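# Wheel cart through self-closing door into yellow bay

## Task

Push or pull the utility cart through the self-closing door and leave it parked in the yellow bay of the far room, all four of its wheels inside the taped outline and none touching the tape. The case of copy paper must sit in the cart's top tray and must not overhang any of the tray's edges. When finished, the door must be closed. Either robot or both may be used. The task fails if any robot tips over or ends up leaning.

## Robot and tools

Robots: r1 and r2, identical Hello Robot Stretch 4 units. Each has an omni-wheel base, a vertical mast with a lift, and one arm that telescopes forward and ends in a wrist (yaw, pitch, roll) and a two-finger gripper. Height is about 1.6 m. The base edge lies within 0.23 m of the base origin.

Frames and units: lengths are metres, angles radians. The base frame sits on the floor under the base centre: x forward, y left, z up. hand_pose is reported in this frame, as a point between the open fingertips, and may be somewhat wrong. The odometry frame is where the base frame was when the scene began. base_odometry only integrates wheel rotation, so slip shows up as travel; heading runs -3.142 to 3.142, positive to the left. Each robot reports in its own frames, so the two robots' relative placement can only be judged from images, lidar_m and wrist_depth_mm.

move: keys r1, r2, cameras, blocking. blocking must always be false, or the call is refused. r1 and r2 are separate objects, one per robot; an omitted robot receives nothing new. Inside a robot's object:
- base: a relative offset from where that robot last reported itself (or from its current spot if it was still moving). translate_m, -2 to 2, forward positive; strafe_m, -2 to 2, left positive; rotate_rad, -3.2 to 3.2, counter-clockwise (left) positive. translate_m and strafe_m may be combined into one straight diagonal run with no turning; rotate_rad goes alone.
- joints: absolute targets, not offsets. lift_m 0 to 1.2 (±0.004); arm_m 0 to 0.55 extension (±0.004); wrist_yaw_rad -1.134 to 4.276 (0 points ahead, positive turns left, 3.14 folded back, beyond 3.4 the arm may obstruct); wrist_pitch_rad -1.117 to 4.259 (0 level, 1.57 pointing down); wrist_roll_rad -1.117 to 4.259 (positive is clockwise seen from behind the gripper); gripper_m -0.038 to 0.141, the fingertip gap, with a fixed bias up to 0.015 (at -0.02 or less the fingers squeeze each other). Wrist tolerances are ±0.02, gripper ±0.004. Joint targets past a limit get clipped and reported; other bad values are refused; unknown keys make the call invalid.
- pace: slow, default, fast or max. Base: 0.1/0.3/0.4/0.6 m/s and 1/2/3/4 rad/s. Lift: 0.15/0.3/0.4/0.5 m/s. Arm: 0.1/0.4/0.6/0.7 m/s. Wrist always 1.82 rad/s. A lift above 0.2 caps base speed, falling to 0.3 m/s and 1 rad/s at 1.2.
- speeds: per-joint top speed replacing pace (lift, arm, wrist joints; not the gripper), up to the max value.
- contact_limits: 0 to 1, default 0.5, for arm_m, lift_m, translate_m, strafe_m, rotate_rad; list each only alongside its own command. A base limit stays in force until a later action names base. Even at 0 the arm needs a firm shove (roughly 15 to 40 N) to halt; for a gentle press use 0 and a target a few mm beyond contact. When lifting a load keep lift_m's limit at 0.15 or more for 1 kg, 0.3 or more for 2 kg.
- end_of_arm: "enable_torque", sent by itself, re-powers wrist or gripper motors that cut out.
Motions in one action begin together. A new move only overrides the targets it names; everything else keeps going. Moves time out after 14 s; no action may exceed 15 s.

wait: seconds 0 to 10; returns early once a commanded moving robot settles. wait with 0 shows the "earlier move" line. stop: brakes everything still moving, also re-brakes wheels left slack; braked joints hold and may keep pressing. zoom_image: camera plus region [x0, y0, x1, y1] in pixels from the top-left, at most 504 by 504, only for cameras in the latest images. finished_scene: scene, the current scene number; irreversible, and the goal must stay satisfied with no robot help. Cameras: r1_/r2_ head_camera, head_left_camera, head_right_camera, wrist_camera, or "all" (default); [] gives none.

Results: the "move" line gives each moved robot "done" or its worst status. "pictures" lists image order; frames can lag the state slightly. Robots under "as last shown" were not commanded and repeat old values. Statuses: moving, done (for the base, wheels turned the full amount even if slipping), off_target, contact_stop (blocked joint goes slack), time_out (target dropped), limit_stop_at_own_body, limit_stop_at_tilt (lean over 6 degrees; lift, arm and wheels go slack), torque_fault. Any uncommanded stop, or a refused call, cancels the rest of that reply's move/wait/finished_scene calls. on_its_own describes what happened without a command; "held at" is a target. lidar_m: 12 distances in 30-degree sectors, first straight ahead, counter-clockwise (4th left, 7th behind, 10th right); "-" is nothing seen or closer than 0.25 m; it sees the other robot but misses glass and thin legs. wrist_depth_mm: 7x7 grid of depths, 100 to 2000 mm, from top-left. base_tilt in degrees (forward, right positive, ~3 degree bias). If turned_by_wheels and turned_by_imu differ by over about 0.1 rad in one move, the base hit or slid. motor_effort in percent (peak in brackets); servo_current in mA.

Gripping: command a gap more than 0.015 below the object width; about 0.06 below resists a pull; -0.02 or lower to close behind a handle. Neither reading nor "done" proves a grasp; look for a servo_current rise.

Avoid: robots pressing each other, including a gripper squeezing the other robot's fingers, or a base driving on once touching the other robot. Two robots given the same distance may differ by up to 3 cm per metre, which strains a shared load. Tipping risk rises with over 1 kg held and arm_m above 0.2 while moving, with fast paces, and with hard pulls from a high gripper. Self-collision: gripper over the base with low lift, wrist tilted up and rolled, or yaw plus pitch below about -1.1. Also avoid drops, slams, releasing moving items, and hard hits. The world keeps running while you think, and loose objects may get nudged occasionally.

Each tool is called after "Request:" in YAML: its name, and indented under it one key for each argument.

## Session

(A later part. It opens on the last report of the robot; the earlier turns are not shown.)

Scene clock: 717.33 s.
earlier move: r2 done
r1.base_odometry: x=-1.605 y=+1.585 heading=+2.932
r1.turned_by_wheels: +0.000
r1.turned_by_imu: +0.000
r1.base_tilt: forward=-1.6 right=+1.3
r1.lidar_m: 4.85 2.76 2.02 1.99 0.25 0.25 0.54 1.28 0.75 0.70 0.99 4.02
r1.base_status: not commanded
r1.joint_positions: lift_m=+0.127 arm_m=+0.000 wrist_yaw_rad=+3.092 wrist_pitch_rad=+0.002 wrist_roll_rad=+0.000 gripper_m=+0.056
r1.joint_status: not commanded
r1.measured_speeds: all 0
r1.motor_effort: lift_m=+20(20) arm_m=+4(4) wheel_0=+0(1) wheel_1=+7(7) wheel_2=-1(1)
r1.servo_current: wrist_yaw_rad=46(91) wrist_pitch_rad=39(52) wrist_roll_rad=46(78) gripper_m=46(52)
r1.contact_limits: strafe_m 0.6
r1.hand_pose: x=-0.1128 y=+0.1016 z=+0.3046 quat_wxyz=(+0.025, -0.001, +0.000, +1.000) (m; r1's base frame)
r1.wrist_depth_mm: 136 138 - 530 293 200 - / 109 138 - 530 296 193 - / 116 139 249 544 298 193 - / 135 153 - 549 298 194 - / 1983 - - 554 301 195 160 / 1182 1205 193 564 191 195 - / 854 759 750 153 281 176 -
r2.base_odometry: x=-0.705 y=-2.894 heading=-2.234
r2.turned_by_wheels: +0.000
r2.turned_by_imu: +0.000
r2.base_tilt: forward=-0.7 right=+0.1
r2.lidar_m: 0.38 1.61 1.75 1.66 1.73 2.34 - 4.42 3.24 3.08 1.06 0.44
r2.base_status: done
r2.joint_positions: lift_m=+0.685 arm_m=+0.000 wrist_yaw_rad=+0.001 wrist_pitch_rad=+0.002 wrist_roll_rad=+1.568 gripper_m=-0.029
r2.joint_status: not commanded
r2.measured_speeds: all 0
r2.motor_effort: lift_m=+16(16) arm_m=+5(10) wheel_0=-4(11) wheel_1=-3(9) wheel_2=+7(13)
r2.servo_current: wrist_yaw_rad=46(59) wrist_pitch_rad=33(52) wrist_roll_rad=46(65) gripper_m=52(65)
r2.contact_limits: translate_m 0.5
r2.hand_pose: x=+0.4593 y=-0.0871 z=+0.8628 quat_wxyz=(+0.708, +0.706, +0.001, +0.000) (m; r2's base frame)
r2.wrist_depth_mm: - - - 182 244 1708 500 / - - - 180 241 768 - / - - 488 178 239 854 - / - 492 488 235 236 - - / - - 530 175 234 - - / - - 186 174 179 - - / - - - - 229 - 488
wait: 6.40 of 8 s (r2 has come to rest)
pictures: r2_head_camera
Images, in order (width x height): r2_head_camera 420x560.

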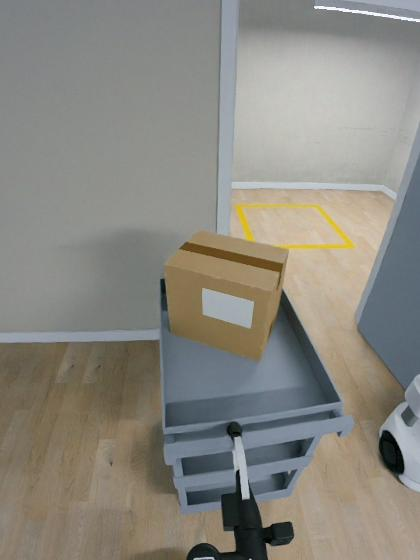

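Request:
move:
  blocking: false
  r2: {"base":{"translate_m":-0.35,"strafe_m":0.35},"pace":"slow","contact_limits":{"translate_m":0.5}}
  cameras: []

Request:
wait:
  seconds: 8
  cameras: ["r2_head_camera"]

Scene clock: 735.20 s.
move: r2 moving
r1: as last shown
r1.base_tilt: forward=-1.6 right=+1.2
r1.lidar_m: 4.87 2.74 2.04 2.00 0.25 0.25 0.55 1.29 0.79 0.71 1.00 4.01
r1.servo_current: wrist_yaw_rad=52(59) wrist_pitch_rad=39(46) wrist_roll_rad=39(59) gripper_m=39(46)
r1.contact_limits: strafe_m 0.6
r1.wrist_depth_mm: 136 138 - 535 293 200 - / 109 138 - 535 294 193 - / 116 138 248 544 298 193 - / 135 153 - 549 300 195 - / 1921 - - 564 301 194 161 / 1205 1182 194 559 190 194 - / 854 750 741 153 281 176 -
r2.base_odometry: x=-0.693 y=-2.893 heading=-2.234
r2.turned_by_wheels: +0.000
r2.turned_by_imu: +0.001
r2.base_tilt: forward=-0.7 right=+0.0
r2.lidar_m: 0.37 1.60 1.70 1.65 1.71 2.31 - 4.37 3.24 3.08 1.07 0.44
r2.base_status: translate_m moving; strafe_m moving
r2.joint_positions: lift_m=+0.685 arm_m=+0.000 wrist_yaw_rad=+0.001 wrist_pitch_rad=+0.002 wrist_roll_rad=+1.568 gripper_m=-0.029
r2.joint_status: not commanded
r2.measured_speeds: translate_m=-0.038 strafe_m=+0.036 rotate_rad=-0.003 lift_m=+0.000 arm_m=+0.000 wrist_yaw_rad=+0.000 wrist_pitch_rad=+0.000 wrist_roll_rad=+0.000
r2.motor_effort: lift_m=+16(16) arm_m=+5(5) wheel_0=-14(14) wheel_1=+5(6) wheel_2=+10(12)
r2.servo_current: wrist_yaw_rad=59(59) wrist_pitch_rad=46(46) wrist_roll_rad=46(59) gripper_m=65(65)
r2.contact_limits: translate_m 0.5
r2.hand_pose: x=+0.4593 y=-0.0871 z=+0.8628 quat_wxyz=(+0.708, +0.706, +0.001, +0.000) (m; r2's base frame)
r2.wrist_depth_mm: - - - 184 245 1708 500 / - - - 181 243 1576 - / - - 504 180 239 854 - / - 496 492 178 237 - - / - - 530 175 235 - - / - - 185 173 180 - - / - 136 - - 230 - 492
pictures: none
No camera images: "cameras" was empty.

Scene clock: 740.90 s.
earlier move: r2 done
r1.base_odometry: x=-1.605 y=+1.585 heading=+2.932
r1.turned_by_wheels: +0.000
r1.turned_by_imu: +0.000
r1.base_tilt: forward=-1.6 right=+1.3
r1.lidar_m: 4.87 2.77 2.05 2.01 0.25 0.25 0.54 1.27 1.33 0.82 0.94 3.98
r1.base_status: not commanded
r1.joint_positions: lift_m=+0.127 arm_m=+0.000 wrist_yaw_rad=+3.092 wrist_pitch_rad=+0.002 wrist_roll_rad=+0.000 gripper_m=+0.056
r1.joint_status: not commanded
r1.measured_speeds: all 0
r1.motor_effort: lift_m=+20(20) arm_m=+4(4) wheel_0=+0(1) wheel_1=+7(7) wheel_2=-1(1)
r1.servo_current: wrist_yaw_rad=52(72) wrist_pitch_rad=33(52) wrist_roll_rad=46(65) gripper_m=39(52)
r1.contact_limits: strafe_m 0.6
r1.hand_pose: x=-0.1128 y=+0.1016 z=+0.3046 quat_wxyz=(+0.025, -0.001, +0.000, +1.000) (m; r1's base frame)
r1.wrist_depth_mm: 136 138 - 530 291 200 - / 109 138 - 544 296 192 - / 116 139 249 539 298 194 - / 135 153 - 549 300 194 - / 1983 - - 554 301 195 161 / 1182 1182 194 564 190 195 - / 854 759 759 153 279 176 -
r2.base_odometry: x=-0.214 y=-2.834 heading=-2.234
r2.turned_by_wheels: +0.000
r2.turned_by_imu: -0.001
r2.base_tilt: forward=-0.7 right=+0.1
r2.lidar_m: 0.42 1.88 1.36 1.30 1.34 1.82 4.02 4.07 3.59 3.45 0.42 0.38
r2.base_status: done
r2.joint_positions: lift_m=+0.685 arm_m=+0.000 wrist_yaw_rad=-0.003 wrist_pitch_rad=+0.002 wrist_roll_rad=+1.568 gripper_m=-0.029
r2.joint_status: not commanded
r2.measured_speeds: all 0
r2.motor_effort: lift_m=+16(16) arm_m=+4(5) wheel_0=-6(14) wheel_1=+4(7) wheel_2=+4(12)
r2.servo_current: wrist_yaw_rad=39(65) wrist_pitch_rad=39(46) wrist_roll_rad=46(65) gripper_m=59(65)
r2.contact_limits: translate_m 0.5
r2.hand_pose: x=+0.4590 y=-0.0881 z=+0.8628 quat_wxyz=(+0.708, +0.706, +0.000, -0.002) (m; r2's base frame)
r2.wrist_depth_mm: - 377 382 116 172 - - / - 442 436 124 181 - - / - 496 517 132 194 - - / - - 609 143 208 - - / - - - 153 226 1618 500 / - - 180 169 178 1661 1205 / - - - - 265 303 1078
wait: 5.70 of 8 s (r2 has come to rest)
pictures: r2_head_camera
Images, in order (width x height): r2_head_camera 420x560.

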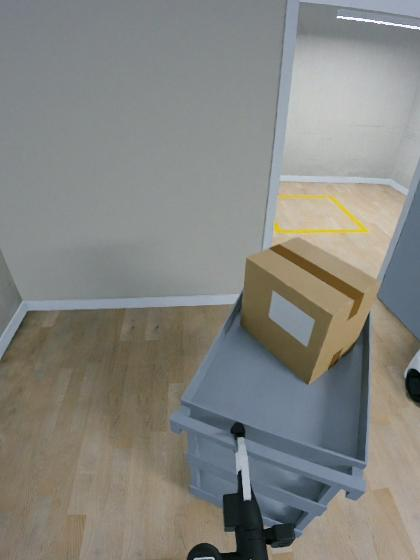

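Request:
move:
  blocking: false
  r2: {"base":{"translate_m":0.36,"strafe_m":-0.16},"pace":"slow","contact_limits":{"translate_m":0.5}}
  cameras: []

Request:
wait:
  seconds: 8
  cameras: ["r2_head_camera"]

Scene clock: 750.77 s.
move: r2 moving
r1: as last shown
r1.lidar_m: 4.86 2.74 2.06 2.02 0.25 0.25 0.53 1.27 1.34 0.81 0.92 4.04
r1.motor_effort: lift_m=+20(20) arm_m=+4(4) wheel_0=-1(1) wheel_1=+7(7) wheel_2=-1(1)
r1.servo_current: wrist_yaw_rad=59(65) wrist_pitch_rad=39(46) wrist_roll_rad=59(59) gripper_m=46(46)
r1.contact_limits: strafe_m 0.6
r1.wrist_depth_mm: 136 138 - 530 294 200 - / 109 138 - 530 297 193 - / 116 139 248 539 298 193 - / 135 153 - 549 298 193 - / 1983 - - 559 301 195 160 / 1205 1182 194 564 191 195 - / 854 750 750 153 278 176 -
r2.base_odometry: x=-0.226 y=-2.840 heading=-2.234
r2.turned_by_wheels: +0.000
r2.turned_by_imu: +0.000
r2.base_tilt: forward=-0.7 right=+0.1
r2.lidar_m: 0.41 1.92 1.39 1.30 1.36 1.84 4.04 4.03 3.59 3.41 0.42 0.37
r2.base_status: translate_m moving; strafe_m moving
r2.joint_positions: lift_m=+0.685 arm_m=+0.000 wrist_yaw_rad=-0.003 wrist_pitch_rad=+0.002 wrist_roll_rad=+1.568 gripper_m=-0.029
r2.joint_status: not commanded
r2.measured_speeds: translate_m=+0.048 strafe_m=-0.022 rotate_rad=-0.004 lift_m=+0.000 arm_m=+0.000 wrist_yaw_rad=+0.000 wrist_pitch_rad=+0.000 wrist_roll_rad=+0.000
r2.motor_effort: lift_m=+16(16) arm_m=+5(5) wheel_0=+8(11) wheel_1=+6(7) wheel_2=-12(12)
r2.servo_current: wrist_yaw_rad=39(52) wrist_pitch_rad=39(46) wrist_roll_rad=39(59) gripper_m=59(59)
r2.contact_limits: translate_m 0.5
r2.hand_pose: x=+0.4590 y=-0.0881 z=+0.8628 quat_wxyz=(+0.708, +0.706, +0.000, -0.002) (m; r2's base frame)
r2.wrist_depth_mm: - 377 379 115 172 - - / - 442 433 124 181 - - / - 488 512 131 194 - - / - - 609 141 208 - - / - - - 152 225 1618 500 / - - 181 168 177 1618 1205 / - - - - 264 306 1078
pictures: none
No camera images: "cameras" was empty.

Scene clock: 755.40 s.
earlier move: r2 done
r1.base_odometry: x=-1.605 y=+1.585 heading=+2.932
r1.turned_by_wheels: +0.000
r1.turned_by_imu: +0.000
r1.base_tilt: forward=-1.6 right=+1.3
r1.lidar_m: 4.85 2.77 2.06 1.98 0.25 0.25 0.55 1.27 0.70 0.69 0.96 3.97
r1.base_status: not commanded
r1.joint_positions: lift_m=+0.127 arm_m=+0.000 wrist_yaw_rad=+3.092 wrist_pitch_rad=+0.002 wrist_roll_rad=+0.000 gripper_m=+0.056
r1.joint_status: not commanded
r1.measured_speeds: all 0
r1.motor_effort: lift_m=+20(20) arm_m=+4(4) wheel_0=+0(1) wheel_1=+7(7) wheel_2=-1(1)
r1.servo_current: wrist_yaw_rad=59(72) wrist_pitch_rad=39(52) wrist_roll_rad=39(65) gripper_m=39(52)
r1.contact_limits: strafe_m 0.6
r1.hand_pose: x=-0.1128 y=+0.1016 z=+0.3046 quat_wxyz=(+0.025, -0.001, +0.000, +1.000) (m; r1's base frame)
r1.wrist_depth_mm: 136 138 - 535 293 200 - / 109 138 - 539 296 193 - / 116 138 250 544 297 193 - / 135 153 - 549 298 194 - / 1983 - - 554 301 194 161 / 1182 1182 193 559 190 194 - / 842 750 768 153 279 176 -
r2.base_odometry: x=-0.562 y=-3.019 heading=-2.233
r2.turned_by_wheels: +0.001
r2.turned_by_imu: +0.003
r2.base_tilt: forward=-0.7 right=+0.1
r2.lidar_m: 0.43 1.59 1.53 1.46 1.52 2.09 - 4.46 3.43 3.26 0.43 0.37
r2.base_status: done
r2.joint_positions: lift_m=+0.685 arm_m=+0.000 wrist_yaw_rad=+0.003 wrist_pitch_rad=+0.002 wrist_roll_rad=+1.568 gripper_m=-0.029
r2.joint_status: not commanded
r2.measured_speeds: all 0
r2.motor_effort: lift_m=+16(16) arm_m=+4(5) wheel_0=+7(15) wheel_1=+6(8) wheel_2=-4(14)
r2.servo_current: wrist_yaw_rad=52(59) wrist_pitch_rad=39(46) wrist_roll_rad=52(59) gripper_m=59(65)
r2.contact_limits: translate_m 0.5
r2.hand_pose: x=+0.4595 y=-0.0866 z=+0.8628 quat_wxyz=(+0.708, +0.706, +0.002, +0.000) (m; r2's base frame)
r2.wrist_depth_mm: - 375 379 114 171 - - / - 442 430 124 180 - - / - 508 517 131 193 - - / - - 603 140 208 - - / - - - 152 224 1336 504 / - - 181 166 177 1336 1205 / - - - - 264 - 1098
wait: 4.63 of 8 s (r2 has come to rest)
pictures: r2_head_camera
Images, in order (width x height): r2_head_camera 420x560.

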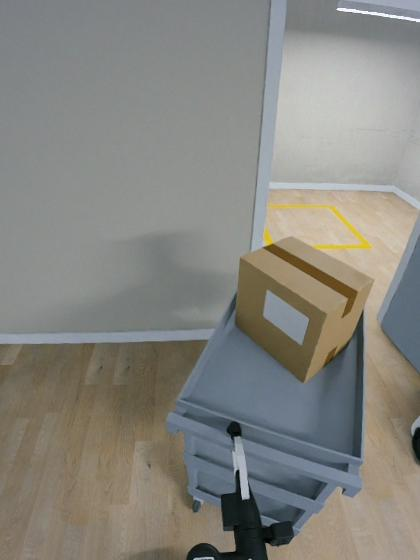

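Request:
move:
  blocking: false
  r2: {"base":{"translate_m":0.37,"strafe_m":-0.11},"pace":"slow","contact_limits":{"translate_m":0.5}}
  cameras: []

Request:
wait:
  seconds: 8
  cameras: ["r2_head_camera"]

Scene clock: 762.73 s.
move: r2 moving
r1: as last shown
r1.lidar_m: 4.84 2.75 2.05 2.01 0.25 0.26 0.54 1.27 0.70 0.73 0.96 3.99
r1.servo_current: wrist_yaw_rad=65(72) wrist_pitch_rad=46(52) wrist_roll_rad=46(59) gripper_m=39(46)
r1.contact_limits: strafe_m 0.6
r1.wrist_depth_mm: 136 138 - 525 291 200 - / 109 138 - 535 297 192 - / 116 139 249 544 298 193 - / 135 153 - 549 298 195 - / 1921 - - 549 301 195 161 / 1182 1205 193 559 191 195 - / 854 750 759 153 281 176 -
r2.base_odometry: x=-0.572 y=-3.027 heading=-2.233
r2.turned_by_wheels: +0.000
r2.turned_by_imu: +0.001
r2.base_tilt: forward=-0.7 right=+0.1
r2.lidar_m: 0.44 1.59 1.55 1.47 1.51 2.08 - 4.44 3.42 3.26 0.43 0.38
r2.base_status: translate_m moving; strafe_m moving
r2.joint_positions: lift_m=+0.685 arm_m=+0.000 wrist_yaw_rad=+0.003 wrist_pitch_rad=+0.002 wrist_roll_rad=+1.568 gripper_m=-0.029
r2.joint_status: not commanded
r2.measured_speeds: translate_m=+0.049 strafe_m=-0.014 rotate_rad=+0.002 lift_m=+0.000 arm_m=+0.000 wrist_yaw_rad=+0.000 wrist_pitch_rad=+0.000 wrist_roll_rad=+0.000
r2.motor_effort: lift_m=+16(16) arm_m=+4(5) wheel_0=+6(12) wheel_1=+6(7) wheel_2=-10(10)
r2.servo_current: wrist_yaw_rad=52(52) wrist_pitch_rad=39(46) wrist_roll_rad=46(59) gripper_m=59(65)
r2.contact_limits: translate_m 0.5
r2.hand_pose: x=+0.4595 y=-0.0866 z=+0.8628 quat_wxyz=(+0.708, +0.706, +0.002, +0.000) (m; r2's base frame)
r2.wrist_depth_mm: - 375 377 113 168 - - / - 442 430 121 180 - - / - 517 512 130 193 - - / - - 603 139 207 - - / - - - 151 225 1281 500 / - - 181 168 176 1308 1182 / - - - - 265 118 1078
pictures: none
No camera images: "cameras" was empty.

Scene clock: 767.33 s.
earlier move: r2 done
r1.base_odometry: x=-1.605 y=+1.585 heading=+2.932
r1.turned_by_wheels: +0.000
r1.turned_by_imu: +0.000
r1.base_tilt: forward=-1.6 right=+1.3
r1.lidar_m: 4.87 2.75 2.06 2.03 0.25 0.25 0.54 0.62 0.60 0.71 1.02 4.01
r1.base_status: not commanded
r1.joint_positions: lift_m=+0.127 arm_m=+0.000 wrist_yaw_rad=+3.092 wrist_pitch_rad=+0.002 wrist_roll_rad=+0.000 gripper_m=+0.056
r1.joint_status: not commanded
r1.measured_speeds: all 0
r1.motor_effort: lift_m=+20(20) arm_m=+4(4) wheel_0=+0(1) wheel_1=+7(7) wheel_2=-1(1)
r1.servo_current: wrist_yaw_rad=59(78) wrist_pitch_rad=46(52) wrist_roll_rad=46(65) gripper_m=39(52)
r1.contact_limits: strafe_m 0.6
r1.hand_pose: x=-0.1128 y=+0.1016 z=+0.3046 quat_wxyz=(+0.025, -0.001, +0.000, +1.000) (m; r1's base frame)
r1.wrist_depth_mm: 136 138 - 530 293 200 - / 109 138 - 535 296 193 - / 116 139 250 544 298 193 - / 135 153 - 544 300 194 - / 1983 - - 554 301 195 160 / 1160 1182 194 564 191 195 - / 854 750 759 153 278 176 -
r2.base_odometry: x=-0.876 y=-3.243 heading=-2.233
r2.turned_by_wheels: -0.001
r2.turned_by_imu: -0.001
r2.base_tilt: forward=-0.7 right=+0.0
r2.lidar_m: 0.44 1.21 1.64 1.58 1.65 2.27 - 4.58 3.32 1.00 0.34 0.31
r2.base_status: done
r2.joint_positions: lift_m=+0.685 arm_m=+0.000 wrist_yaw_rad=-0.001 wrist_pitch_rad=+0.002 wrist_roll_rad=+1.569 gripper_m=-0.029
r2.joint_status: not commanded
r2.measured_speeds: all 0
r2.motor_effort: lift_m=+16(16) arm_m=+4(5) wheel_0=+2(12) wheel_1=+4(7) wheel_2=-8(12)
r2.servo_current: wrist_yaw_rad=46(59) wrist_pitch_rad=39(46) wrist_roll_rad=52(65) gripper_m=59(65)
r2.contact_limits: translate_m 0.5
r2.hand_pose: x=+0.4591 y=-0.0878 z=+0.8628 quat_wxyz=(+0.708, +0.706, +0.000, -0.001) (m; r2's base frame)
r2.wrist_depth_mm: - 407 392 - 134 - - / - - 496 - 150 - - / - - - - 167 - - / - - - 106 191 - 488 / - - - 126 222 - 430 / - - 180 150 177 - - / - - - - - - -
wait: 4.60 of 8 s (r2 has come to rest)
pictures: r2_head_camera
Images, in order (width x height): r2_head_camera 420x560.

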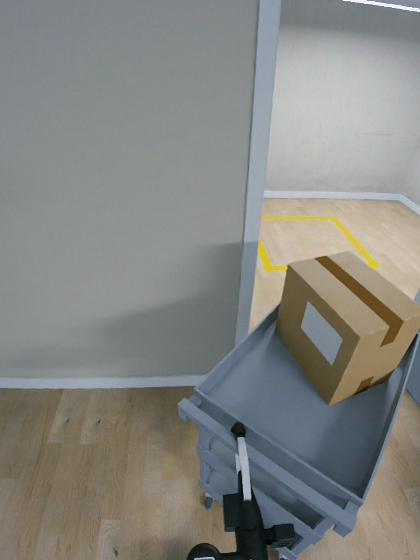

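Request:
move:
  blocking: false
  r2: {"base":{"translate_m":-0.25,"strafe_m":-0.05},"pace":"slow","contact_limits":{"translate_m":0.5}}
  cameras: []

Request:
wait:
  seconds: 8
  cameras: ["r2_head_camera"]

Scene clock: 778.17 s.
move: r2 moving
r1: as last shown
r1.lidar_m: 4.87 2.76 2.06 2.02 0.25 0.25 0.54 0.65 0.61 0.71 1.01 4.01
r1.servo_current: wrist_yaw_rad=33(65) wrist_pitch_rad=46(46) wrist_roll_rad=59(65) gripper_m=46(46)
r1.contact_limits: strafe_m 0.6
r1.wrist_depth_mm: 136 138 - 525 293 200 - / 109 138 - 535 296 192 - / 116 138 248 544 298 193 - / 135 153 - 549 300 194 - / 1983 - - 559 300 195 160 / 1205 1205 193 569 191 195 - / 842 750 759 153 279 176 -
r2.base_odometry: x=-0.870 y=-3.232 heading=-2.233
r2.turned_by_wheels: +0.000
r2.turned_by_imu: +0.000
r2.base_tilt: forward=-0.7 right=+0.1
r2.lidar_m: 0.44 1.22 1.66 1.58 1.66 2.20 - 4.55 3.31 1.01 0.32 0.34
r2.base_status: translate_m moving; strafe_m moving
r2.joint_positions: lift_m=+0.685 arm_m=+0.000 wrist_yaw_rad=-0.001 wrist_pitch_rad=+0.002 wrist_roll_rad=+1.569 gripper_m=-0.029
r2.joint_status: not commanded
r2.measured_speeds: translate_m=-0.049 strafe_m=-0.010 rotate_rad=+0.004 lift_m=+0.000 arm_m=+0.000 wrist_yaw_rad=+0.000 wrist_pitch_rad=+0.000 wrist_roll_rad=+0.000
r2.motor_effort: lift_m=+16(16) arm_m=+4(5) wheel_0=-9(9) wheel_1=-7(10) wheel_2=+9(10)
r2.servo_current: wrist_yaw_rad=39(59) wrist_pitch_rad=46(46) wrist_roll_rad=52(52) gripper_m=65(65)
r2.contact_limits: translate_m 0.5
r2.hand_pose: x=+0.4591 y=-0.0878 z=+0.8628 quat_wxyz=(+0.708, +0.706, +0.000, -0.001) (m; r2's base frame)
r2.wrist_depth_mm: - 404 392 - 134 - - / - - 496 - 150 - - / - - - - 168 - - / - - - 106 191 - 488 / - - - 126 221 - 430 / - - 181 151 177 - - / - - - - - - -
pictures: none
No camera images: "cameras" was empty.

Scene clock: 781.50 s.
earlier move: r2 done
r1.base_odometry: x=-1.605 y=+1.585 heading=+2.932
r1.turned_by_wheels: +0.000
r1.turned_by_imu: +0.000
r1.base_tilt: forward=-1.6 right=+1.3
r1.lidar_m: 4.87 2.75 2.06 1.99 0.25 0.25 0.53 1.28 0.62 0.63 1.02 3.97
r1.base_status: not commanded
r1.joint_positions: lift_m=+0.127 arm_m=+0.000 wrist_yaw_rad=+3.092 wrist_pitch_rad=+0.002 wrist_roll_rad=+0.000 gripper_m=+0.056
r1.joint_status: not commanded
r1.measured_speeds: all 0
r1.motor_effort: lift_m=+20(20) arm_m=+4(4) wheel_0=+0(1) wheel_1=+7(7) wheel_2=-1(1)
r1.servo_current: wrist_yaw_rad=39(72) wrist_pitch_rad=39(52) wrist_roll_rad=52(65) gripper_m=39(46)
r1.contact_limits: strafe_m 0.6
r1.hand_pose: x=-0.1128 y=+0.1016 z=+0.3046 quat_wxyz=(+0.025, -0.001, +0.000, +1.000) (m; r1's base frame)
r1.wrist_depth_mm: 136 138 - 535 291 200 - / 109 138 - 535 294 193 - / 116 139 248 544 297 193 - / 135 153 - 544 300 193 - / 1921 - - 559 301 195 160 / 1182 1205 193 564 191 195 - / 842 759 750 153 281 175 -
r2.base_odometry: x=-0.762 y=-3.015 heading=-2.234
r2.turned_by_wheels: +0.000
r2.turned_by_imu: +0.000
r2.base_tilt: forward=-0.7 right=+0.1
r2.lidar_m: 0.44 1.45 1.71 1.63 1.70 2.26 - 4.54 3.25 1.25 0.40 0.39
r2.base_status: done
r2.joint_positions: lift_m=+0.685 arm_m=+0.000 wrist_yaw_rad=-0.001 wrist_pitch_rad=+0.002 wrist_roll_rad=+1.569 gripper_m=-0.029
r2.joint_status: not commanded
r2.measured_speeds: all 0
r2.motor_effort: lift_m=+16(16) arm_m=+4(5) wheel_0=-6(11) wheel_1=-4(10) wheel_2=+5(13)
r2.servo_current: wrist_yaw_rad=39(59) wrist_pitch_rad=46(46) wrist_roll_rad=52(59) gripper_m=59(65)
r2.contact_limits: translate_m 0.5
r2.hand_pose: x=+0.4592 y=-0.0876 z=+0.8628 quat_wxyz=(+0.708, +0.706, +0.000, -0.001) (m; r2's base frame)
r2.wrist_depth_mm: - 389 392 123 178 - - / - 436 427 129 187 - - / - - 504 137 198 - - / - - 585 146 211 - - / - - - 156 227 - 496 / - - 181 168 178 - 1182 / - 136 - - 258 - 1098
wait: 3.33 of 8 s (r2 has come to rest)
pictures: r2_head_camera
Images, in order (width x height): r2_head_camera 420x560.

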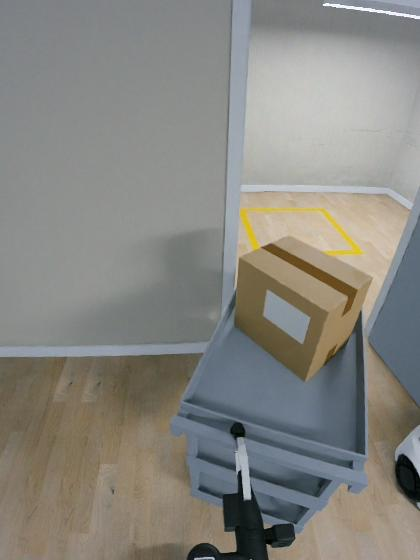

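Request:
move:
  blocking: false
  r2: {"base":{"translate_m":0.3,"strafe_m":-0.15},"pace":"slow","contact_limits":{"translate_m":0.5}}
  cameras: []

Request:
wait:
  seconds: 8
  cameras: ["r2_head_camera"]

Scene clock: 790.13 s.
move: r2 moving
r1: as last shown
r1.lidar_m: 4.86 2.75 2.04 2.02 0.25 0.25 0.56 1.29 0.60 0.63 0.99 3.99
r1.motor_effort: lift_m=+20(20) arm_m=+4(4) wheel_0=+0(0) wheel_1=+7(7) wheel_2=-1(1)
r1.servo_current: wrist_yaw_rad=59(65) wrist_pitch_rad=39(52) wrist_roll_rad=46(59) gripper_m=39(46)
r1.contact_limits: strafe_m 0.6
r1.wrist_depth_mm: 135 138 - 535 291 200 - / 109 138 - 535 296 193 - / 116 139 250 539 297 193 - / 135 153 - 544 301 193 - / 1983 - - 554 300 195 161 / 1229 1205 194 559 191 195 - / 854 750 750 153 281 176 -
r2.base_odometry: x=-0.774 y=-3.021 heading=-2.233
r2.turned_by_wheels: +0.001
r2.turned_by_imu: +0.001
r2.base_tilt: forward=-0.7 right=+0.1
r2.lidar_m: 0.44 1.44 1.72 1.63 1.71 2.29 - 4.55 3.27 1.22 0.42 0.37
r2.base_status: translate_m moving; strafe_m moving
r2.joint_positions: lift_m=+0.685 arm_m=+0.000 wrist_yaw_rad=-0.001 wrist_pitch_rad=+0.002 wrist_roll_rad=+1.569 gripper_m=-0.029
r2.joint_status: not commanded
r2.measured_speeds: translate_m=+0.050 strafe_m=-0.024 rotate_rad=+0.007 lift_m=+0.000 arm_m=+0.000 wrist_yaw_rad=+0.000 wrist_pitch_rad=+0.000 wrist_roll_rad=+0.000
r2.motor_effort: lift_m=+16(16) arm_m=+5(5) wheel_0=+11(11) wheel_1=+6(6) wheel_2=-10(10)
r2.servo_current: wrist_yaw_rad=46(59) wrist_pitch_rad=46(46) wrist_roll_rad=46(59) gripper_m=52(65)
r2.contact_limits: translate_m 0.5
r2.hand_pose: x=+0.4592 y=-0.0876 z=+0.8628 quat_wxyz=(+0.708, +0.706, +0.000, -0.001) (m; r2's base frame)
r2.wrist_depth_mm: - 384 384 118 172 - - / - 439 427 125 183 - - / - - 508 134 196 - - / - - 603 145 209 - - / - - - 154 225 - 484 / - - 182 169 177 - 1182 / - - - - 262 - 1118
pictures: none
No camera images: "cameras" was empty.

Scene clock: 794.17 s.
earlier move: r2 done
r1.base_odometry: x=-1.605 y=+1.585 heading=+2.932
r1.turned_by_wheels: +0.000
r1.turned_by_imu: +0.000
r1.base_tilt: forward=-1.6 right=+1.3
r1.lidar_m: 4.87 2.74 2.05 1.99 0.25 0.26 0.52 0.54 0.55 0.60 0.81 3.99
r1.base_status: not commanded
r1.joint_positions: lift_m=+0.127 arm_m=+0.000 wrist_yaw_rad=+3.092 wrist_pitch_rad=+0.002 wrist_roll_rad=+0.000 gripper_m=+0.056
r1.joint_status: not commanded
r1.measured_speeds: all 0
r1.motor_effort: lift_m=+20(20) arm_m=+4(4) wheel_0=+0(1) wheel_1=+7(7) wheel_2=-1(1)
r1.servo_current: wrist_yaw_rad=52(78) wrist_pitch_rad=46(52) wrist_roll_rad=26(65) gripper_m=39(46)
r1.contact_limits: strafe_m 0.6
r1.hand_pose: x=-0.1128 y=+0.1016 z=+0.3046 quat_wxyz=(+0.025, -0.001, +0.000, +1.000) (m; r1's base frame)
r1.wrist_depth_mm: 136 138 - 535 293 200 - / 109 138 - 539 296 192 - / 116 139 250 544 297 193 - / 135 153 - 544 297 193 - / 683 - - 564 301 194 160 / 627 1205 194 559 190 195 - / 750 759 759 154 279 176 -
r2.base_odometry: x=-1.064 y=-3.159 heading=-2.234
r2.turned_by_wheels: -0.001
r2.turned_by_imu: -0.001
r2.base_tilt: forward=-0.7 right=+0.1
r2.lidar_m: 0.45 1.17 1.61 1.77 1.85 2.48 - 4.30 3.12 0.78 0.36 0.36
r2.base_status: done
r2.joint_positions: lift_m=+0.685 arm_m=+0.000 wrist_yaw_rad=-0.001 wrist_pitch_rad=+0.002 wrist_roll_rad=+1.569 gripper_m=-0.029
r2.joint_status: not commanded
r2.measured_speeds: all 0
r2.motor_effort: lift_m=+16(16) arm_m=+5(5) wheel_0=+2(16) wheel_1=+3(8) wheel_2=-7(13)
r2.servo_current: wrist_yaw_rad=46(59) wrist_pitch_rad=46(46) wrist_roll_rad=39(59) gripper_m=59(65)
r2.contact_limits: translate_m 0.5
r2.hand_pose: x=+0.4591 y=-0.0878 z=+0.8628 quat_wxyz=(+0.708, +0.706, +0.000, -0.001) (m; r2's base frame)
r2.wrist_depth_mm: - 387 377 102 156 - - / - 492 452 107 167 - - / - - 569 114 183 - - / - - - 129 202 1576 535 / - - - 146 224 - 466 / - - 180 165 178 - - / - - - - 306 306 310
wait: 4.03 of 8 s (r2 has come to rest)
pictures: r2_head_camera
Images, in order (width x height): r2_head_camera 420x560.

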